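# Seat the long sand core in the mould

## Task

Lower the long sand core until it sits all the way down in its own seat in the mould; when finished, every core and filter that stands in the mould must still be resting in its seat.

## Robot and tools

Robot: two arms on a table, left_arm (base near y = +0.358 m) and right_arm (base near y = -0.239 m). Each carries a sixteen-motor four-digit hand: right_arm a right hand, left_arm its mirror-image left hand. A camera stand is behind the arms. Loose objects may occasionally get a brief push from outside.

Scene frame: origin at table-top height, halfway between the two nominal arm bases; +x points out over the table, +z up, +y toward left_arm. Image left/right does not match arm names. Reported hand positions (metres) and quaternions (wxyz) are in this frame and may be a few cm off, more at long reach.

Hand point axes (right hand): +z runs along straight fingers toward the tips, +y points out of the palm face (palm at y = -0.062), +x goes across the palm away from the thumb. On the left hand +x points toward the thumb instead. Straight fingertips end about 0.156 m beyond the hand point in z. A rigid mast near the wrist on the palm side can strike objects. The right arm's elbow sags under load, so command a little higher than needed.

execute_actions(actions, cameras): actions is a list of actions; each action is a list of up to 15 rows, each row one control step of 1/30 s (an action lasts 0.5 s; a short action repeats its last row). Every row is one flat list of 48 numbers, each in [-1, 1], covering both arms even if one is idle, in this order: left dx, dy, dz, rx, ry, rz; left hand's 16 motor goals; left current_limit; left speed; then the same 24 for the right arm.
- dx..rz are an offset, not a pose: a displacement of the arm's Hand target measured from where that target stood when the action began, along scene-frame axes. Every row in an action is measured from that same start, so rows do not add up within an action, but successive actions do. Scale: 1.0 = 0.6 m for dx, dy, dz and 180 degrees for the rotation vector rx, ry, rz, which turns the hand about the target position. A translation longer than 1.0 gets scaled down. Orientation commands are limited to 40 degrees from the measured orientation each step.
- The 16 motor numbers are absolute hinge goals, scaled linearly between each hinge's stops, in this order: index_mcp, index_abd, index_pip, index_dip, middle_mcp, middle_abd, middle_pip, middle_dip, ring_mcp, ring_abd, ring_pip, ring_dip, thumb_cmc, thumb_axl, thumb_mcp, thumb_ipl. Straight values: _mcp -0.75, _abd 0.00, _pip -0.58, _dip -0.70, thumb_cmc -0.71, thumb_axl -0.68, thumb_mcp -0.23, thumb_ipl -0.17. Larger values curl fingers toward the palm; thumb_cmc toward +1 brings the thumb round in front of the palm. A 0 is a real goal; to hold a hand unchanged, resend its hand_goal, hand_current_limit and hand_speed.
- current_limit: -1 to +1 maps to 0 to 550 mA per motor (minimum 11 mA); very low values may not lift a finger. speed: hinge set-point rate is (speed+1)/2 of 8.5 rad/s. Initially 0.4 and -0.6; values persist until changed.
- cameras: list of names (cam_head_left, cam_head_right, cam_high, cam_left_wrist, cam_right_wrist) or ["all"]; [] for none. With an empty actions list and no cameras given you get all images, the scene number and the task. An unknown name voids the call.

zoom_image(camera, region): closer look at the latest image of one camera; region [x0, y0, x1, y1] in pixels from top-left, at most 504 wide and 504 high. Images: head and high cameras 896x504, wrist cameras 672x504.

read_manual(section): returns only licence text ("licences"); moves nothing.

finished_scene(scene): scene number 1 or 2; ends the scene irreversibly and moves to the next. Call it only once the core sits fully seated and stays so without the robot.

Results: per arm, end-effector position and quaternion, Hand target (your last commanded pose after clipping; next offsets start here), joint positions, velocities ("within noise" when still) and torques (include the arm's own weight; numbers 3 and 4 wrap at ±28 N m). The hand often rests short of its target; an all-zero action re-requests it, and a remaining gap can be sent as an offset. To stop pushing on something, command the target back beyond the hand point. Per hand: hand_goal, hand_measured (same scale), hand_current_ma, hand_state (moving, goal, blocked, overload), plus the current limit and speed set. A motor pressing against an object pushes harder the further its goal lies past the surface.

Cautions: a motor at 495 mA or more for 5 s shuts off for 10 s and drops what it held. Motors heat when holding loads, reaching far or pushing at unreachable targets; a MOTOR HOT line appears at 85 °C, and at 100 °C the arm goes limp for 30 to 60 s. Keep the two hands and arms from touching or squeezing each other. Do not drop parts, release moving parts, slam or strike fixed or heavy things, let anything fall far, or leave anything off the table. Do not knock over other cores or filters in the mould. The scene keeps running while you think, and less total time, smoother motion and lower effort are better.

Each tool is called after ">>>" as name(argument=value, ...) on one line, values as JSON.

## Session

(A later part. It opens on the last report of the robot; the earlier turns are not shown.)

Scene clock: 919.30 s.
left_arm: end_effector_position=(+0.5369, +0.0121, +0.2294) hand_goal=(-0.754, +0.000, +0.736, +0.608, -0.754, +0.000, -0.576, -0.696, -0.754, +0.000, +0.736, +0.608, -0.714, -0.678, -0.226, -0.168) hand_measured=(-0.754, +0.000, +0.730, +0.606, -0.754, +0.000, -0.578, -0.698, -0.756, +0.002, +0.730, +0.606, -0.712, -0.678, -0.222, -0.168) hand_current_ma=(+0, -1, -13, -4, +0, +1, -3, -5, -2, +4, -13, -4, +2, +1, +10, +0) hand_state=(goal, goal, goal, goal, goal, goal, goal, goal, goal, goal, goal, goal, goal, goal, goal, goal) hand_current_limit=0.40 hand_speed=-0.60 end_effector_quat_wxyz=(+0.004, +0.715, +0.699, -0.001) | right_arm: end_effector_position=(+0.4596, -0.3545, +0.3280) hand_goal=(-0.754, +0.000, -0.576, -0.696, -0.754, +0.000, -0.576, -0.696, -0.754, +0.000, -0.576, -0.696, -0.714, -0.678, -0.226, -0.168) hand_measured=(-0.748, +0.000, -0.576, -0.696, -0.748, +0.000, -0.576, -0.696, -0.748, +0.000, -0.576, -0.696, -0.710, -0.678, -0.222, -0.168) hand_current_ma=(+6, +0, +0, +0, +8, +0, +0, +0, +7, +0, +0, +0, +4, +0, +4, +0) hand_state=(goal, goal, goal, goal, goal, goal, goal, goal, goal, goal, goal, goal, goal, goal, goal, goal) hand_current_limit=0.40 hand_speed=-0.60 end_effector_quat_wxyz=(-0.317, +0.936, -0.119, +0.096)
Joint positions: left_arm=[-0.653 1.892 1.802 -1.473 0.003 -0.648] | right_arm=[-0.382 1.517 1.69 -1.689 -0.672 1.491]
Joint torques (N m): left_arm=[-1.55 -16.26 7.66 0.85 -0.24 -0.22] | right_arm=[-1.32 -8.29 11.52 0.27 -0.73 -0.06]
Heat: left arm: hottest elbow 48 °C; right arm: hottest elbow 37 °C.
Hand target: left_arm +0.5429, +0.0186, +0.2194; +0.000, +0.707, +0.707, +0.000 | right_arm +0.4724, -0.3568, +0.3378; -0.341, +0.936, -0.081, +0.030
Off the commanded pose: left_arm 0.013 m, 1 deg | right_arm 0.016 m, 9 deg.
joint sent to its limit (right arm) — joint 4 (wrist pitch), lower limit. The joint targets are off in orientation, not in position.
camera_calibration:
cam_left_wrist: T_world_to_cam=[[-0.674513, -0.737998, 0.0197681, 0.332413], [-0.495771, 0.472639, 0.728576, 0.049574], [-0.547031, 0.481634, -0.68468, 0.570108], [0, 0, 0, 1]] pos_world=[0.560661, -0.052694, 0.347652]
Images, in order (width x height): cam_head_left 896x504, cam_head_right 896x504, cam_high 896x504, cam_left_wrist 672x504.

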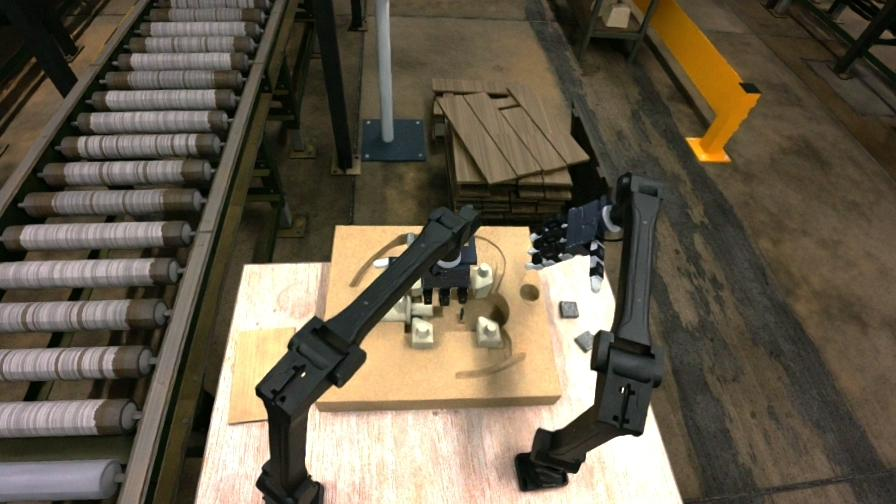

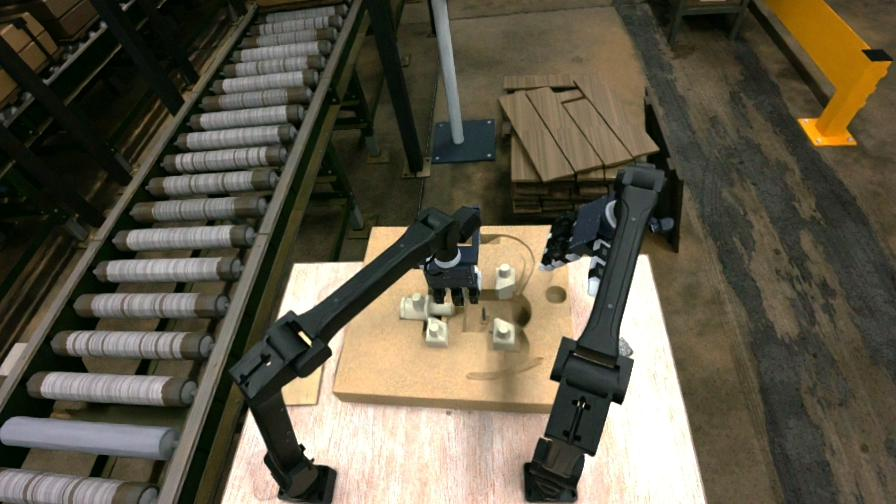

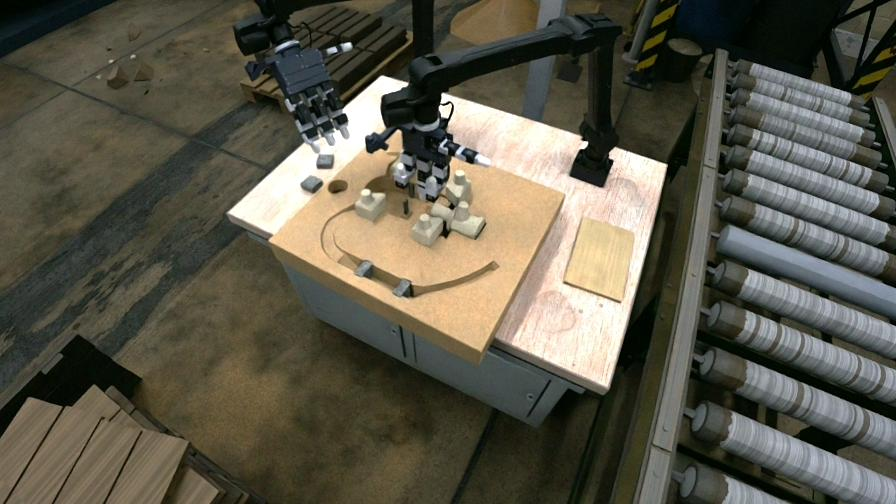

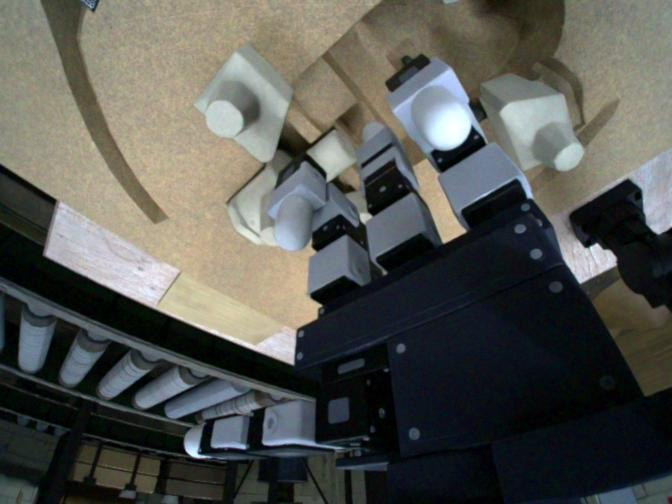

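>>> execute_actions(actions=[[[0,0,-0.045,0,0,0,-0.754,0,0.737,0.609,-0.754,0,-0.576,-0.696,-0.754,0,0.737,0.609,-0.714,-0.678,-0.226,-0.168,0.4,-0.6,0,0,0,0,0,0,-0.754,0,-0.576,-0.696,-0.754,0,-0.576,-0.696,-0.754,0,-0.576,-0.696,-0.714,-0.678,-0.226,-0.168,0.4,-0.6]]], cameras=["cam_high","cam_left_wrist","cam_head_right"])

>>> zoom_image(camera="cam_left_wrist", region=[260, 40, 420, 200])

>>> zoom_image(camera="cam_head_right", region=[410, 260, 490, 340])

>>> zoom_image(camera="cam_high", region=[410, 170, 480, 240])

Scene clock: 925.20 s.
left_arm: end_effector_position=(+0.5375, +0.0117, +0.2060) hand_goal=(-0.754, +0.000, +0.736, +0.608, -0.754, +0.000, -0.576, -0.696, -0.754, +0.000, +0.736, +0.608, -0.714, -0.678, -0.226, -0.168) hand_measured=(-0.754, +0.000, +0.730, +0.606, -0.754, +0.000, -0.578, -0.698, -0.756, +0.002, +0.730, +0.606, -0.712, -0.678, -0.222, -0.168) hand_current_ma=(+0, -1, -13, -4, +0, +1, -3, -5, -2, +4, -13, -4, +2, +1, +10, +0) hand_state=(goal, goal, goal, goal, goal, goal, goal, goal, goal, goal, goal, goal, goal, goal, goal, goal) hand_current_limit=0.40 hand_speed=-0.60 end_effector_quat_wxyz=(+0.007, +0.715, +0.699, -0.001) | right_arm: end_effector_position=(+0.4596, -0.3545, +0.3280) hand_goal=(-0.754, +0.000, -0.576, -0.696, -0.754, +0.000, -0.576, -0.696, -0.754, +0.000, -0.576, -0.696, -0.714, -0.678, -0.226, -0.168) hand_measured=(-0.748, +0.000, -0.576, -0.696, -0.748, +0.000, -0.576, -0.696, -0.748, +0.000, -0.576, -0.696, -0.710, -0.678, -0.222, -0.168) hand_current_ma=(+6, +0, +0, +0, +8, +0, +0, +0, +7, +0, +0, +0, +4, +0, +4, +0) hand_state=(goal, goal, goal, goal, goal, goal, goal, goal, goal, goal, goal, goal, goal, goal, goal, goal) hand_current_limit=0.40 hand_speed=-0.60 end_effector_quat_wxyz=(-0.317, +0.936, -0.119, +0.096)
Joint positions: left_arm=[-0.653 1.897 1.747 -1.407 0.003 -0.648] | right_arm=[-0.382 1.517 1.69 -1.689 -0.672 1.491]
Joint torques (N m): left_arm=[-1.73 -16.26 7.49 0.99 -0.24 -0.22] | right_arm=[-0.97 -8.06 11.51 0.24 -0.71 -0.11]
Heat: left arm: hottest elbow 46 °C; right arm: hottest elbow 38 °C.
Hand target: left_arm +0.5429, +0.0186, +0.1924; +0.000, +0.707, +0.707, +0.000 | right_arm +0.4724, -0.3568, +0.3378; -0.341, +0.936, -0.081, +0.030
Off the commanded pose: left_arm 0.016 m, 2 deg | right_arm 0.016 m, 9 deg.
joint sent to its limit (right arm) — joint 4 (wrist pitch), lower limit. The joint targets are off in orientation, not in position.
camera_calibration:
cam_left_wrist: T_world_to_cam=[[-0.674586, -0.737942, 0.0193868, 0.332967], [-0.499239, 0.475408, 0.724395, 0.0697139], [-0.543778, 0.478988, -0.689112, 0.553794], [0, 0, 0, 1]] pos_world=[0.56056, -0.0526925, 0.324671]
Images, in order (width x height): cam_head_right 896x504, cam_high 896x504, cam_left_wrist 672x504.

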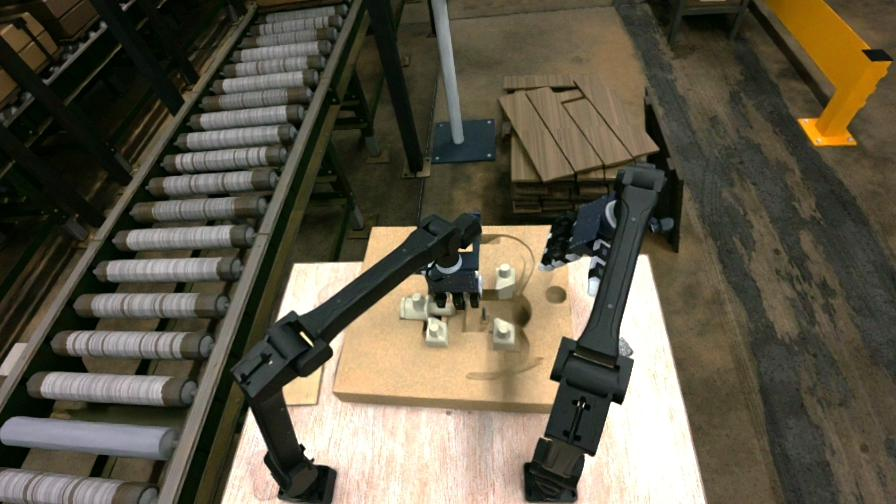

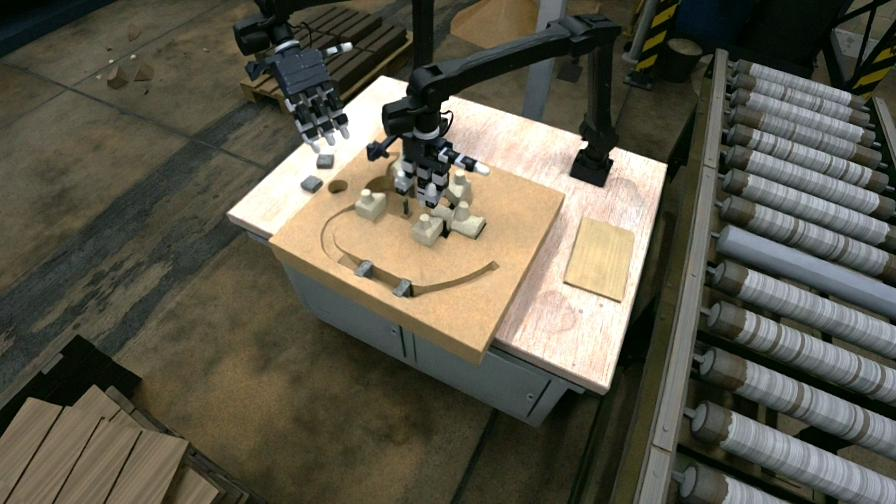

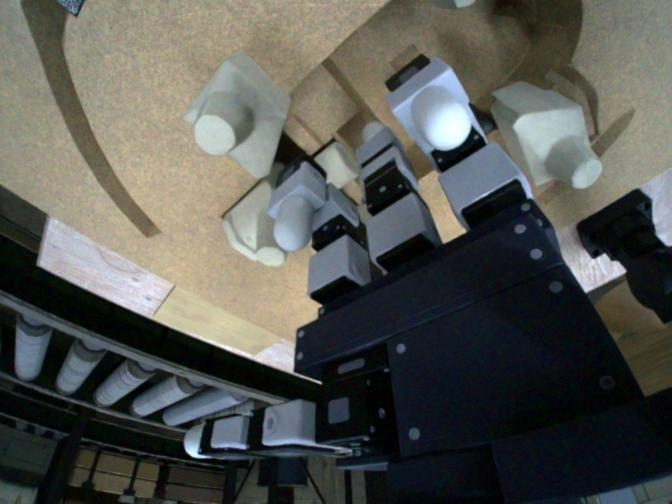

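Scaled by 3.150 from the camera's 672x504 image, which has a finer 960x720 frame.

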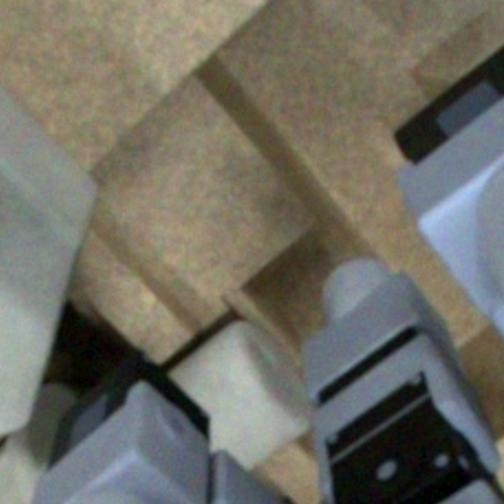

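Scaled by 6.300 from the camera's 896x504 image, which has a finer 1280x720 frame.

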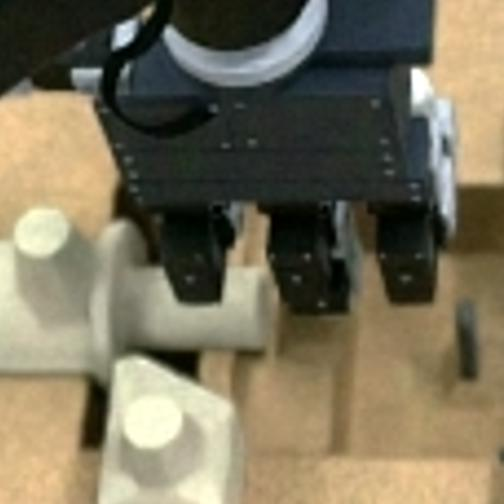

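Scaled by 7.200 from the camera's 896x504 image, which has a finer 1280x720 frame.

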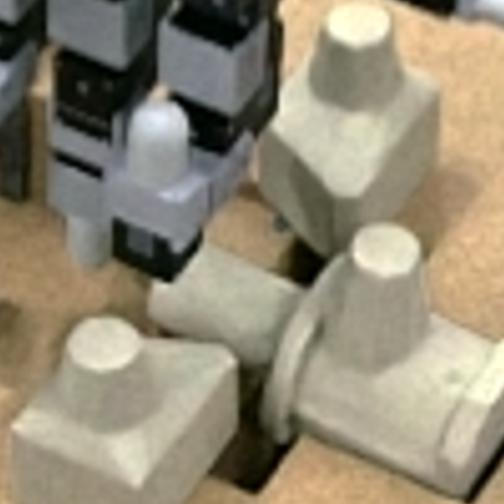

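>>> execute_actions(actions=[[[0,0.03,-0.01,0,0,0,-0.754,0,0.737,0.609,-0.754,0,-0.576,-0.696,-0.754,0,0.737,0.609,-0.714,-0.678,-0.226,-0.168,0.6,-0.6,0,0,0,0,0,0,-0.754,0,-0.576,-0.696,-0.754,0,-0.576,-0.696,-0.754,0,-0.576,-0.696,-0.714,-0.678,-0.226,-0.168,0.4,-0.6]],[[0,0.02,0,0,0,0,-0.754,0,0.737,0.609,-0.754,0,-0.576,-0.696,-0.754,0,0.737,0.609,-0.714,-0.678,-0.226,-0.168,0.6,-0.6,0,0,0,0,0,0,-0.754,0,-0.576,-0.696,-0.754,0,-0.576,-0.696,-0.754,0,-0.576,-0.696,-0.714,-0.678,-0.226,-0.168,0.4,-0.6]]], cameras=["cam_high","cam_left_wrist","cam_head_left"])

>>> zoom_image(camera="cam_left_wrist", region=[260, 40, 420, 200])

>>> zoom_image(camera="cam_head_left", region=[370, 270, 440, 340])

>>> zoom_image(camera="cam_high", region=[420, 180, 490, 250])

Scene clock: 933.87 s.
left_arm: end_effector_position=(+0.5362, +0.0284, +0.1780) hand_goal=(-0.754, +0.000, +0.736, +0.608, -0.754, +0.000, -0.576, -0.696, -0.754, +0.000, +0.736, +0.608, -0.714, -0.678, -0.226, -0.168) hand_measured=(-0.754, +0.000, +0.730, +0.606, -0.754, +0.022, -0.578, -0.698, -0.756, +0.002, +0.730, +0.606, -0.712, -0.678, -0.222, -0.168) hand_current_ma=(-1, -1, -13, -4, -1, +47, -2, -3, -2, +4, -13, -4, +2, +1, +10, +0) hand_state=(goal, goal, goal, goal, goal, blocked, goal, goal, goal, goal, goal, goal, goal, goal, goal, goal) hand_current_limit=0.60 hand_speed=-0.60 end_effector_quat_wxyz=(-0.004, +0.715, +0.699, -0.004) | right_arm: end_effector_position=(+0.4596, -0.3545, +0.3280) hand_goal=(-0.754, +0.000, -0.576, -0.696, -0.754, +0.000, -0.576, -0.696, -0.754, +0.000, -0.576, -0.696, -0.714, -0.678, -0.226, -0.168) hand_measured=(-0.748, +0.000, -0.576, -0.696, -0.748, +0.000, -0.576, -0.696, -0.748, +0.000, -0.576, -0.696, -0.710, -0.678, -0.222, -0.168) hand_current_ma=(+6, +0, +0, +0, +8, +0, +0, +0, +7, +0, +0, +0, +4, +0, +4, +0) hand_state=(goal, goal, goal, goal, goal, goal, goal, goal, goal, goal, goal, goal, goal, goal, goal, goal) hand_current_limit=0.40 hand_speed=-0.60 end_effector_quat_wxyz=(-0.317, +0.936, -0.119, +0.096)
Joint positions: left_arm=[-0.63 1.896 1.675 -1.359 0.007 -0.627] | right_arm=[-0.382 1.517 1.69 -1.689 -0.672 1.491]
Joint torques (N m): left_arm=[-0.56 -18.96 6.68 0.61 -0.4 -0.04] | right_arm=[-1.26 -8 11.43 0.27 -0.65 -0.08]
Heat: left arm: hottest elbow 46 °C; right arm: hottest elbow 38 °C.
Hand target: left_arm +0.5429, +0.0486, +0.1865; +0.000, +0.707, +0.707, +0.000 | right_arm +0.4724, -0.3568, +0.3378; -0.341, +0.936, -0.081, +0.030
Off the commanded pose: left_arm 0.023 m, 1 deg | right_arm 0.016 m, 9 deg.
joint sent to its limit (right arm) — joint 4 (wrist pitch), lower limit. The joint targets are off in orientation, not in position.
camera_calibration:
cam_left_wrist: T_world_to_cam=[[-0.673267, -0.738966, 0.0253217, 0.343316], [-0.484547, 0.466818, 0.739794, 0.0711739], [-0.558503, 0.485809, -0.672357, 0.530595], [0, 0, 0, 1]] pos_world=[0.561969, -0.0372937, 0.295402]
Images, in order (width x height): cam_head_left 896x504, cam_high 896x504, cam_left_wrist 672x504.

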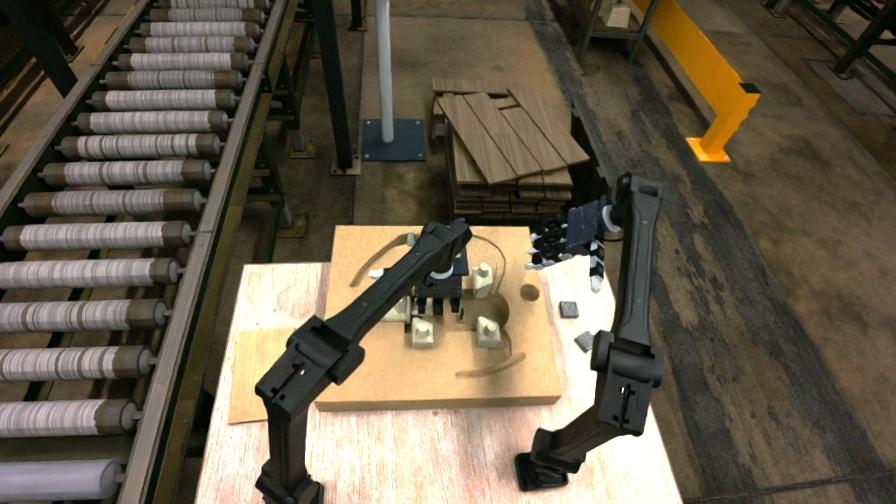

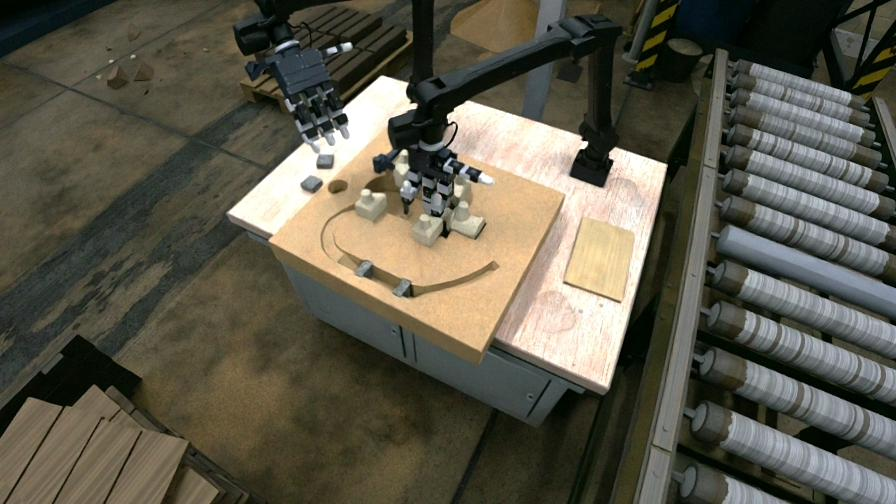

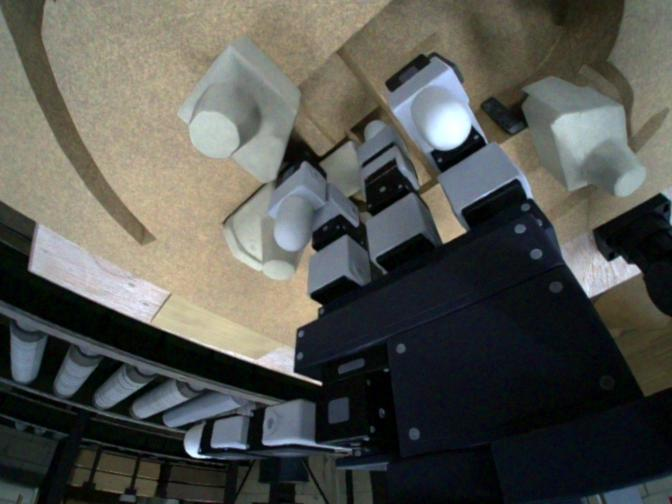

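Scaled by 3.150 from the camera's 672x504 image, which has a finer 960x720 frame.

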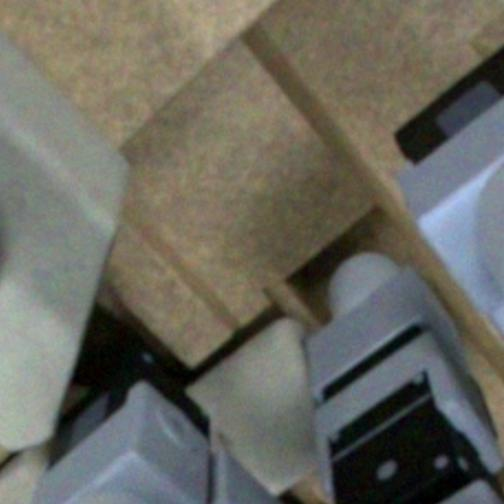

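Scaled by 7.200 from the camera's 896x504 image, which has a finer 1280x720 frame.

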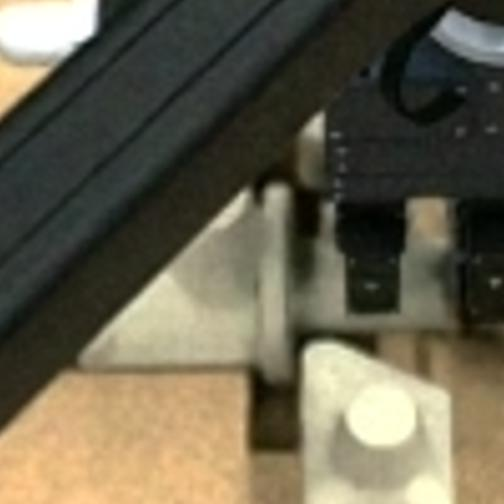

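Scaled by 7.200 from the camera's 896x504 image, which has a finer 1280x720 frame.

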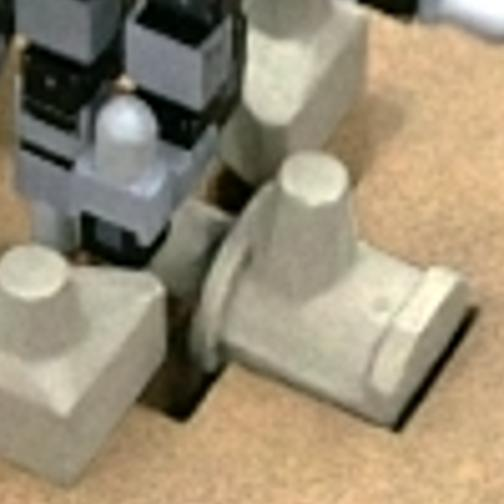

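>>> execute_actions(actions=[[[0,-0.03,0.045,0,0,0,-0.754,0,0.737,0.609,-0.754,0,-0.576,-0.696,-0.754,0,0.737,0.609,-0.714,-0.678,-0.226,-0.168,0.6,-0.6,0,0,0,0,0,0,-0.754,0,-0.576,-0.696,-0.754,0,-0.576,-0.696,-0.754,0,-0.576,-0.696,-0.714,-0.678,-0.226,-0.168,0.4,-0.6]]], cameras=["cam_high"])

>>> zoom_image(camera="cam_high", region=[420, 180, 490, 250])

Scene clock: 939.20 s.
left_arm: end_effector_position=(+0.5321, +0.0300, +0.1847) hand_goal=(-0.754, +0.000, +0.736, +0.608, -0.754, +0.000, -0.576, -0.696, -0.754, +0.000, +0.736, +0.608, -0.714, -0.678, -0.226, -0.168) hand_measured=(-0.754, +0.000, +0.730, +0.606, -0.744, +0.040, -0.574, -0.698, -0.756, +0.002, +0.730, +0.606, -0.712, -0.678, -0.222, -0.168) hand_current_ma=(-1, -1, -13, -4, +22, +106, +5, -3, -2, +4, -13, -4, +2, +1, +10, +0) hand_state=(goal, goal, goal, goal, goal, blocked, goal, goal, goal, goal, goal, goal, goal, goal, goal, goal) hand_current_limit=0.60 hand_speed=-0.60 end_effector_quat_wxyz=(-0.016, +0.715, +0.699, -0.010) | right_arm: end_effector_position=(+0.4596, -0.3545, +0.3280) hand_goal=(-0.754, +0.000, -0.576, -0.696, -0.754, +0.000, -0.576, -0.696, -0.754, +0.000, -0.576, -0.696, -0.714, -0.678, -0.226, -0.168) hand_measured=(-0.748, +0.000, -0.576, -0.696, -0.748, +0.000, -0.576, -0.696, -0.748, +0.000, -0.576, -0.696, -0.710, -0.678, -0.222, -0.168) hand_current_ma=(+6, +0, +0, +0, +8, +0, +0, +0, +7, +0, +0, +0, +4, +0, +4, +0) hand_state=(goal, goal, goal, goal, goal, goal, goal, goal, goal, goal, goal, goal, goal, goal, goal, goal) hand_current_limit=0.40 hand_speed=-0.60 end_effector_quat_wxyz=(-0.317, +0.936, -0.119, +0.096)
Joint positions: left_arm=[-0.63 1.896 1.698 -1.406 0.014 -0.626] | right_arm=[-0.382 1.517 1.69 -1.689 -0.672 1.491]
Joint torques (N m): left_arm=[-2.26 -18.49 11.64 -0.65 -0.66 -0.28] | right_arm=[-0.73 -8.18 11.51 0.28 -0.65 -0.07]
Heat: left arm: hottest elbow 45 °C; right arm: hottest elbow 39 °C.
Hand target: left_arm +0.5429, +0.0307, +0.2135; +0.000, +0.707, +0.707, +0.000 | right_arm +0.4724, -0.3568, +0.3378; -0.341, +0.936, -0.081, +0.030
Off the commanded pose: left_arm 0.031 m, 2 deg | right_arm 0.016 m, 9 deg.
joint sent to its limit (right arm) — joint 4 (wrist pitch), lower limit. The joint targets are off in orientation, not in position.
Images, in order (width x height): cam_high 896x504.

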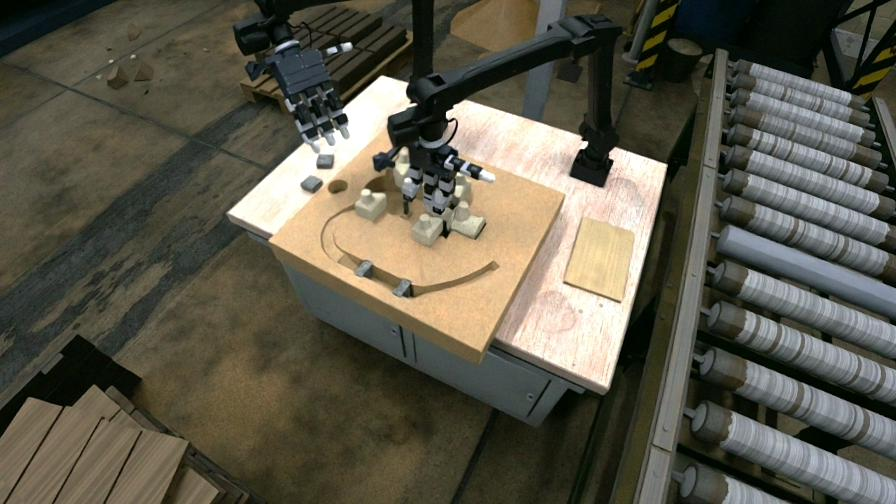

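Scaled by 7.200 from the camera's 896x504 image, which has a finer 1280x720 frame.

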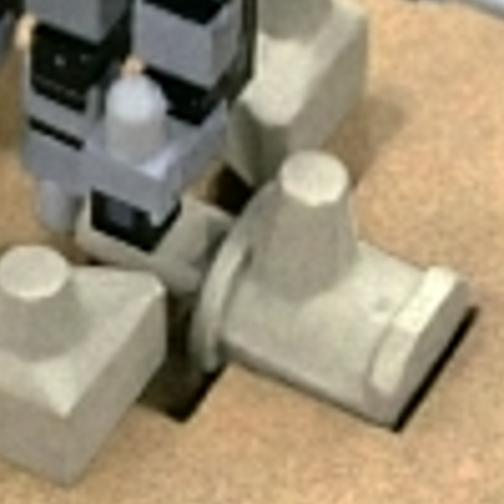

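>>> execute_actions(actions=[[[0,-0.03,0.015,0,0,0,-0.754,0,0.737,0.609,-0.754,0,-0.576,-0.696,-0.754,0,0.737,0.609,-0.714,-0.678,-0.226,-0.168,0.6,-0.6,0,0,0,0,0,0,-0.754,0,-0.576,-0.696,-0.754,0,-0.576,-0.696,-0.754,0,-0.576,-0.696,-0.714,-0.678,-0.226,-0.168,0.4,-0.6]]])

Scene clock: 943.90 s.
left_arm: end_effector_position=(+0.5327, +0.0283, +0.2058) hand_goal=(-0.754, +0.000, +0.736, +0.608, -0.754, +0.000, -0.576, -0.696, -0.754, +0.000, +0.736, +0.608, -0.714, -0.678, -0.226, -0.168) hand_measured=(-0.754, +0.000, +0.730, +0.606, -0.750, +0.002, -0.574, -0.698, -0.756, +0.002, +0.730, +0.606, -0.712, -0.678, -0.222, -0.168) hand_current_ma=(-1, -1, -13, -4, +10, +4, +4, -3, -2, +4, -13, -4, +2, +1, +10, +0) hand_state=(goal, goal, goal, goal, goal, goal, goal, goal, goal, goal, goal, goal, goal, goal, goal, goal) hand_current_limit=0.60 hand_speed=-0.60 end_effector_quat_wxyz=(-0.018, +0.707, +0.707, -0.004) | right_arm: end_effector_position=(+0.4596, -0.3545, +0.3280) hand_goal=(-0.754, +0.000, -0.576, -0.696, -0.754, +0.000, -0.576, -0.696, -0.754, +0.000, -0.576, -0.696, -0.714, -0.678, -0.226, -0.168) hand_measured=(-0.748, +0.000, -0.576, -0.696, -0.748, +0.000, -0.576, -0.696, -0.748, +0.000, -0.576, -0.696, -0.710, -0.678, -0.222, -0.168) hand_current_ma=(+6, +0, +0, +0, +8, +0, +0, +0, +7, +0, +0, +0, +4, +0, +4, +0) hand_state=(goal, goal, goal, goal, goal, goal, goal, goal, goal, goal, goal, goal, goal, goal, goal, goal) hand_current_limit=0.40 hand_speed=-0.60 end_effector_quat_wxyz=(-0.317, +0.936, -0.119, +0.096)
Joint positions: left_arm=[-0.637 1.896 1.752 -1.463 0.004 -0.654] | right_arm=[-0.382 1.517 1.69 -1.689 -0.672 1.491]
Joint torques (N m): left_arm=[-3.6 -16.15 12.49 0.29 -0.24 -0.22] | right_arm=[-0.85 -7.65 11.51 0.29 -0.73 -0.1]
Heat: left arm: hottest elbow 46 °C; right arm: hottest elbow 39 °C.
Hand target: left_arm +0.5429, +0.0127, +0.2224; +0.000, +0.707, +0.707, +0.000 | right_arm +0.4724, -0.3568, +0.3378; -0.341, +0.936, -0.081, +0.030
Off the commanded pose: left_arm 0.025 m, 2 deg | right_arm 0.016 m, 9 deg.
joint sent to its limit (right arm) — joint 4 (wrist pitch), lower limit. The joint targets are off in orientation, not in position.

>>> execute_actions(actions=[[[0.005,0.06,-0.028,0,0,0,-0.754,0,0.737,0.609,-0.754,0,-0.576,-0.696,-0.754,0,0.737,0.609,-0.714,-0.678,-0.226,-0.168,0.6,-0.6,0,0,0,0,0,0,-0.754,0,-0.576,-0.696,-0.754,0,-0.576,-0.696,-0.754,0,-0.576,-0.696,-0.714,-0.678,-0.226,-0.168,0.4,-0.6]]], cameras=["cam_high","cam_head_left","cam_left_wrist"])

>>> zoom_image(camera="cam_high", region=[420, 180, 490, 250])

>>> zoom_image(camera="cam_left_wrist", region=[260, 40, 420, 200])

Scene clock: 950.40 s.
left_arm: end_effector_position=(+0.5411, +0.0345, +0.1971) hand_goal=(-0.754, +0.000, +0.736, +0.608, -0.754, +0.000, -0.576, -0.696, -0.754, +0.000, +0.736, +0.608, -0.714, -0.678, -0.226, -0.168) hand_measured=(-0.754, +0.000, +0.730, +0.606, -0.760, +0.022, -0.578, -0.698, -0.756, +0.002, +0.730, +0.606, -0.712, -0.678, -0.222, -0.168) hand_current_ma=(-1, -1, -13, -4, -13, +51, -4, -3, -2, +4, -13, -4, +2, +1, +10, +0) hand_state=(goal, goal, goal, goal, goal, blocked, goal, goal, goal, goal, goal, goal, goal, goal, goal, goal) hand_current_limit=0.60 hand_speed=-0.60 end_effector_quat_wxyz=(-0.007, +0.711, +0.703, -0.004) | right_arm: end_effector_position=(+0.4596, -0.3545, +0.3280) hand_goal=(-0.754, +0.000, -0.576, -0.696, -0.754, +0.000, -0.576, -0.696, -0.754, +0.000, -0.576, -0.696, -0.714, -0.678, -0.226, -0.168) hand_measured=(-0.748, +0.000, -0.576, -0.696, -0.748, +0.000, -0.576, -0.696, -0.748, +0.000, -0.576, -0.696, -0.710, -0.678, -0.222, -0.168) hand_current_ma=(+6, +0, +0, +0, +8, +0, +0, +0, +7, +0, +0, +0, +4, +0, +4, +0) hand_state=(goal, goal, goal, goal, goal, goal, goal, goal, goal, goal, goal, goal, goal, goal, goal, goal) hand_current_limit=0.40 hand_speed=-0.60 end_effector_quat_wxyz=(-0.317, +0.936, -0.119, +0.096)
Joint positions: left_arm=[-0.618 1.892 1.721 -1.414 0.006 -0.626] | right_arm=[-0.382 1.517 1.69 -1.689 -0.672 1.491]
Joint torques (N m): left_arm=[-0.73 -18.9 6.83 0.75 -0.41 -0.05] | right_arm=[-1.61 -8.23 11.52 0.06 -0.67 -0.09]
Heat: left arm: hottest elbow 47 °C; right arm: hottest elbow 39 °C.
Hand target: left_arm +0.5459, +0.0487, +0.2057; +0.000, +0.707, +0.707, +0.000 | right_arm +0.4724, -0.3568, +0.3378; -0.341, +0.936, -0.081, +0.030
Off the commanded pose: left_arm 0.017 m, 1 deg | right_arm 0.016 m, 9 deg.
joint sent to its limit (right arm) — joint 4 (wrist pitch), lower limit. The joint targets are off in orientation, not in position.
camera_calibration:
cam_left_wrist: T_world_to_cam=[[-0.664977, -0.746442, 0.0251014, 0.346408], [-0.48679, 0.458662, 0.743414, 0.0572186], [-0.566429, 0.482134, -0.66836, 0.546737], [0, 0, 0, 1]] pos_world=[0.567895, -0.0312707, 0.314185]
Images, in order (width x height): cam_head_left 896x504, cam_high 896x504, cam_left_wrist 672x504.

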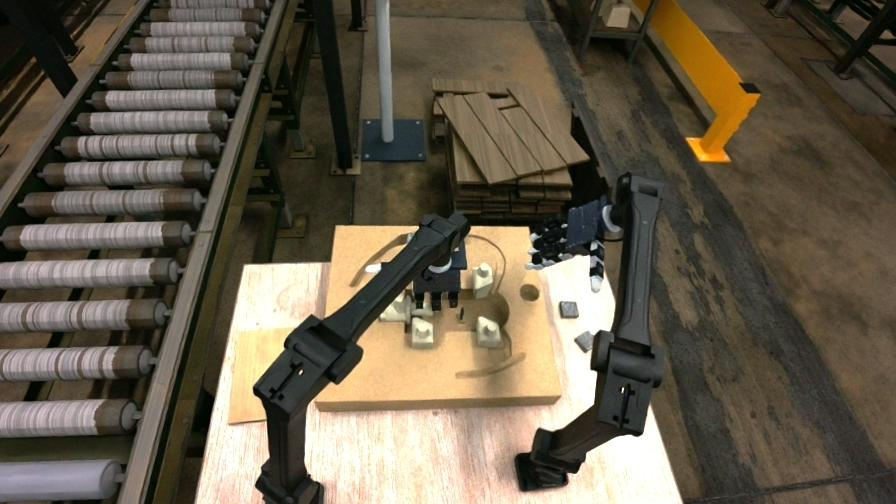

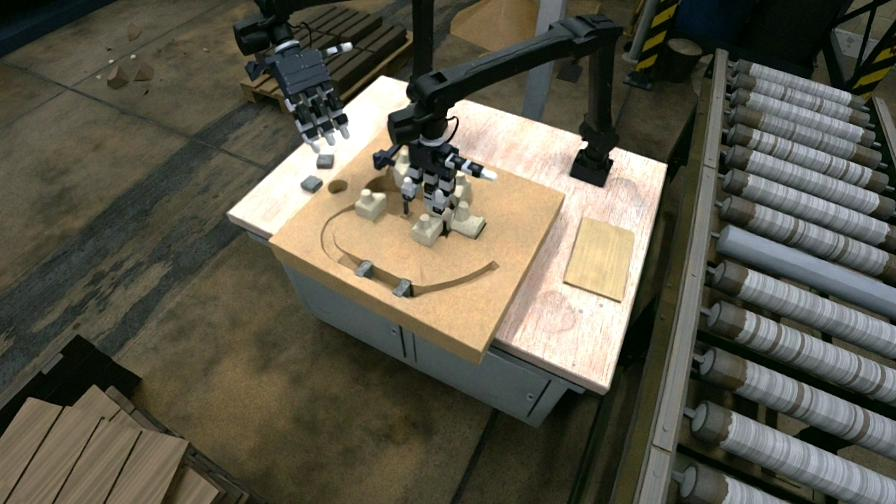

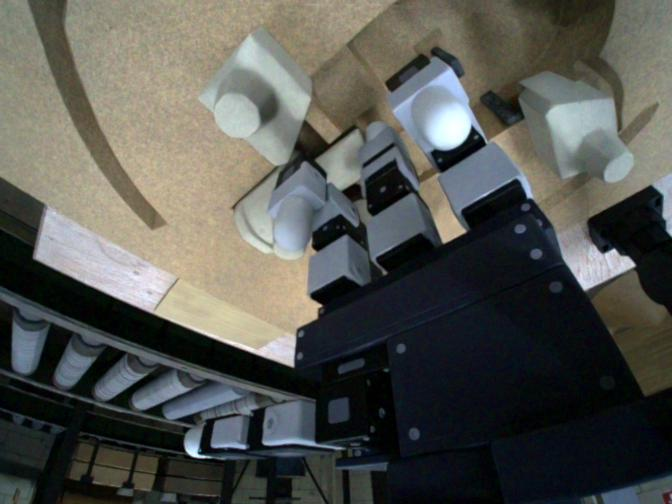

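Scaled by 7.200 from the camera's 896x504 image, which has a finer 1280x720 frame.

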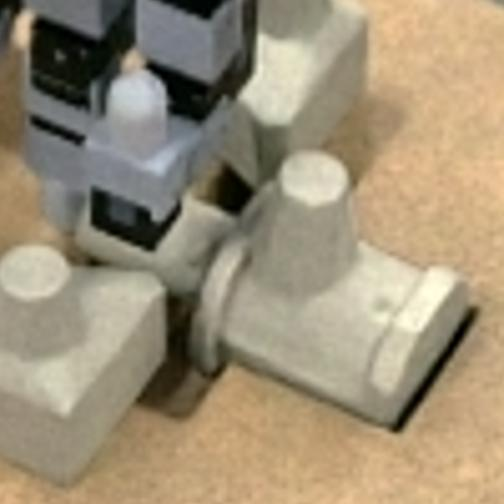

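Scaled by 3.150 from the camera's 672x504 image, which has a finer 960x720 frame.

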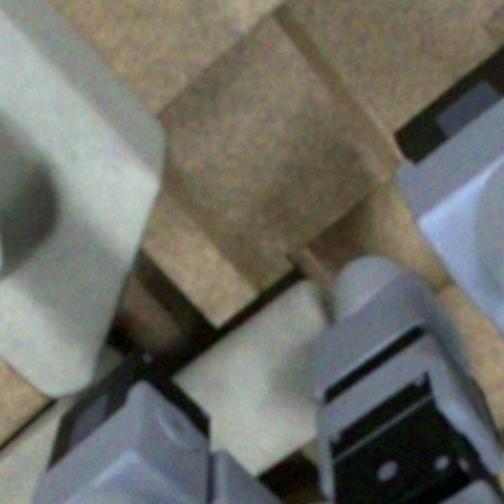

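>>> execute_actions(actions=[[[0,0.02,0,0,0,0,-0.754,0,0.737,0.609,-0.754,0,-0.576,-0.696,-0.754,0,0.737,0.609,-0.714,-0.678,-0.226,-0.168,0.7,-0.6,0,0,0,0,0,0,-0.754,0,-0.576,-0.696,-0.754,0,-0.576,-0.696,-0.754,0,-0.576,-0.696,-0.714,-0.678,-0.226,-0.168,0.4,-0.6]],[[0,0.02,0,0,0,0,-0.754,0,0.737,0.609,-0.754,0,-0.576,-0.696,-0.754,0,0.737,0.609,-0.714,-0.678,-0.226,-0.168,0.7,-0.6,0,0,0,0,0,0,-0.754,0,-0.576,-0.696,-0.754,0,-0.576,-0.696,-0.754,0,-0.576,-0.696,-0.714,-0.678,-0.226,-0.168,0.4,-0.6]]], cameras=["cam_high","cam_head_left","cam_left_wrist"])

>>> zoom_image(camera="cam_high", region=[420, 180, 490, 250])

>>> zoom_image(camera="cam_head_left", region=[370, 270, 440, 340])

Scene clock: 958.27 s.
left_arm: end_effector_position=(+0.5379, +0.0397, +0.1973) hand_goal=(-0.754, +0.000, +0.736, +0.608, -0.754, +0.000, -0.576, -0.696, -0.754, +0.000, +0.736, +0.608, -0.714, -0.678, -0.226, -0.168) hand_measured=(-0.754, +0.000, +0.730, +0.606, -0.750, +0.058, -0.576, -0.698, -0.756, +0.002, +0.730, +0.606, -0.712, -0.678, -0.222, -0.168) hand_current_ma=(-1, -1, -13, -4, +6, +164, -1, -3, -2, +4, -13, -4, +2, +1, +10, +0) hand_state=(goal, goal, goal, goal, goal, blocked, goal, goal, goal, goal, goal, goal, goal, goal, goal, goal) hand_current_limit=0.70 hand_speed=-0.60 end_effector_quat_wxyz=(+0.004, +0.720, +0.694, -0.010) | right_arm: end_effector_position=(+0.4596, -0.3545, +0.3280) hand_goal=(-0.754, +0.000, -0.576, -0.696, -0.754, +0.000, -0.576, -0.696, -0.754, +0.000, -0.576, -0.696, -0.714, -0.678, -0.226, -0.168) hand_measured=(-0.748, +0.000, -0.576, -0.696, -0.748, +0.000, -0.576, -0.696, -0.748, +0.000, -0.576, -0.696, -0.710, -0.678, -0.222, -0.168) hand_current_ma=(+6, +0, +0, +0, +8, +0, +0, +0, +7, +0, +0, +0, +4, +0, +4, +0) hand_state=(goal, goal, goal, goal, goal, goal, goal, goal, goal, goal, goal, goal, goal, goal, goal, goal) hand_current_limit=0.40 hand_speed=-0.60 end_effector_quat_wxyz=(-0.317, +0.936, -0.119, +0.096)
Joint positions: left_arm=[-0.607 1.86 1.674 -1.381 0.021 -0.589] | right_arm=[-0.382 1.517 1.69 -1.689 -0.672 1.491]
Joint torques (N m): left_arm=[0.67 -19.02 6.34 0.28 -0.91 -0.08] | right_arm=[-0.97 -7.77 11.56 0.32 -0.68 -0.12]
Heat: left arm: hottest elbow 45 °C; right arm: hottest elbow 40 °C.
Hand target: left_arm +0.5459, +0.0728, +0.2055; +0.000, +0.707, +0.707, +0.000 | right_arm +0.4724, -0.3568, +0.3378; -0.341, +0.936, -0.081, +0.030
Off the commanded pose: left_arm 0.035 m, 2 deg | right_arm 0.016 m, 9 deg.
joint sent to its limit (right arm) — joint 4 (wrist pitch), lower limit. The joint targets are off in orientation, not in position.
camera_calibration:
cam_left_wrist: T_world_to_cam=[[-0.684205, -0.728317, 0.0376487, 0.35536], [-0.479403, 0.488069, 0.729357, 0.0507955], [-0.549579, 0.480981, -0.683097, 0.536493], [0, 0, 0, 1]] pos_world=[0.562336, -0.0240193, 0.31605]
Images, in order (width x height): cam_head_left 896x504, cam_high 896x504, cam_left_wrist 672x504.

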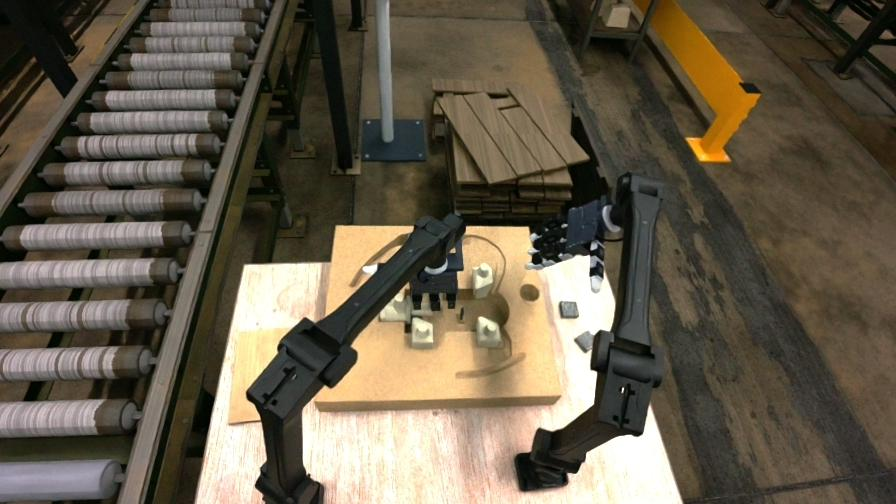

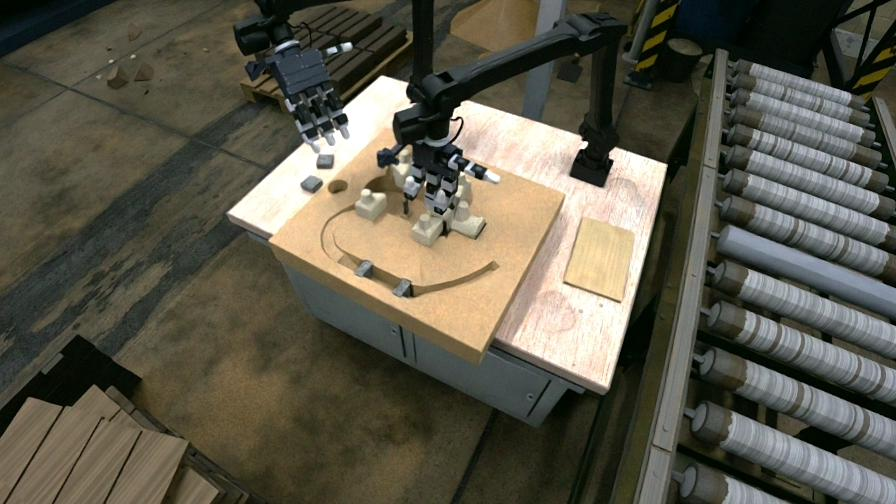

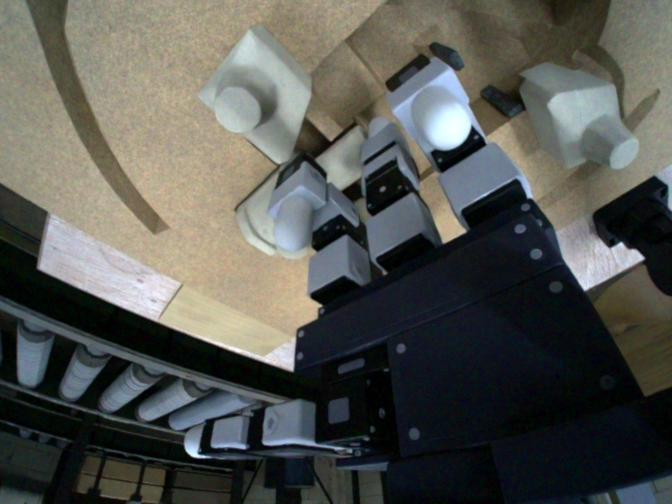

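Scaled by 7.200 from the camera's 896x504 image, which has a finer 1280x720 frame.

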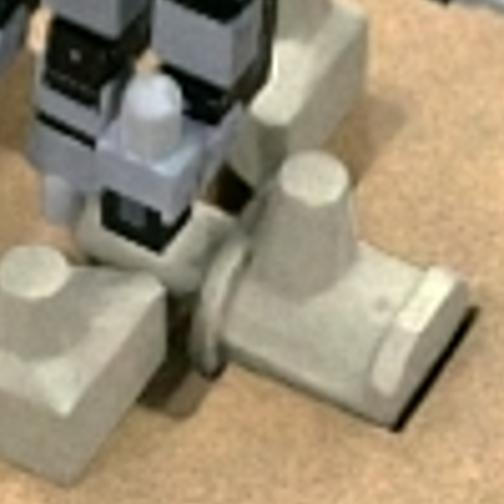

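Scaled by 7.200 from the camera's 896x504 image, which has a finer 1280x720 frame.

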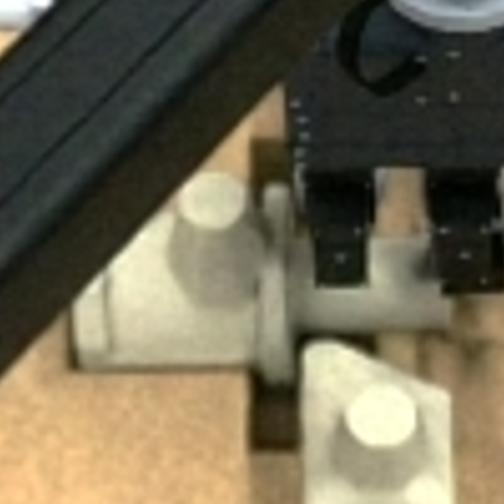

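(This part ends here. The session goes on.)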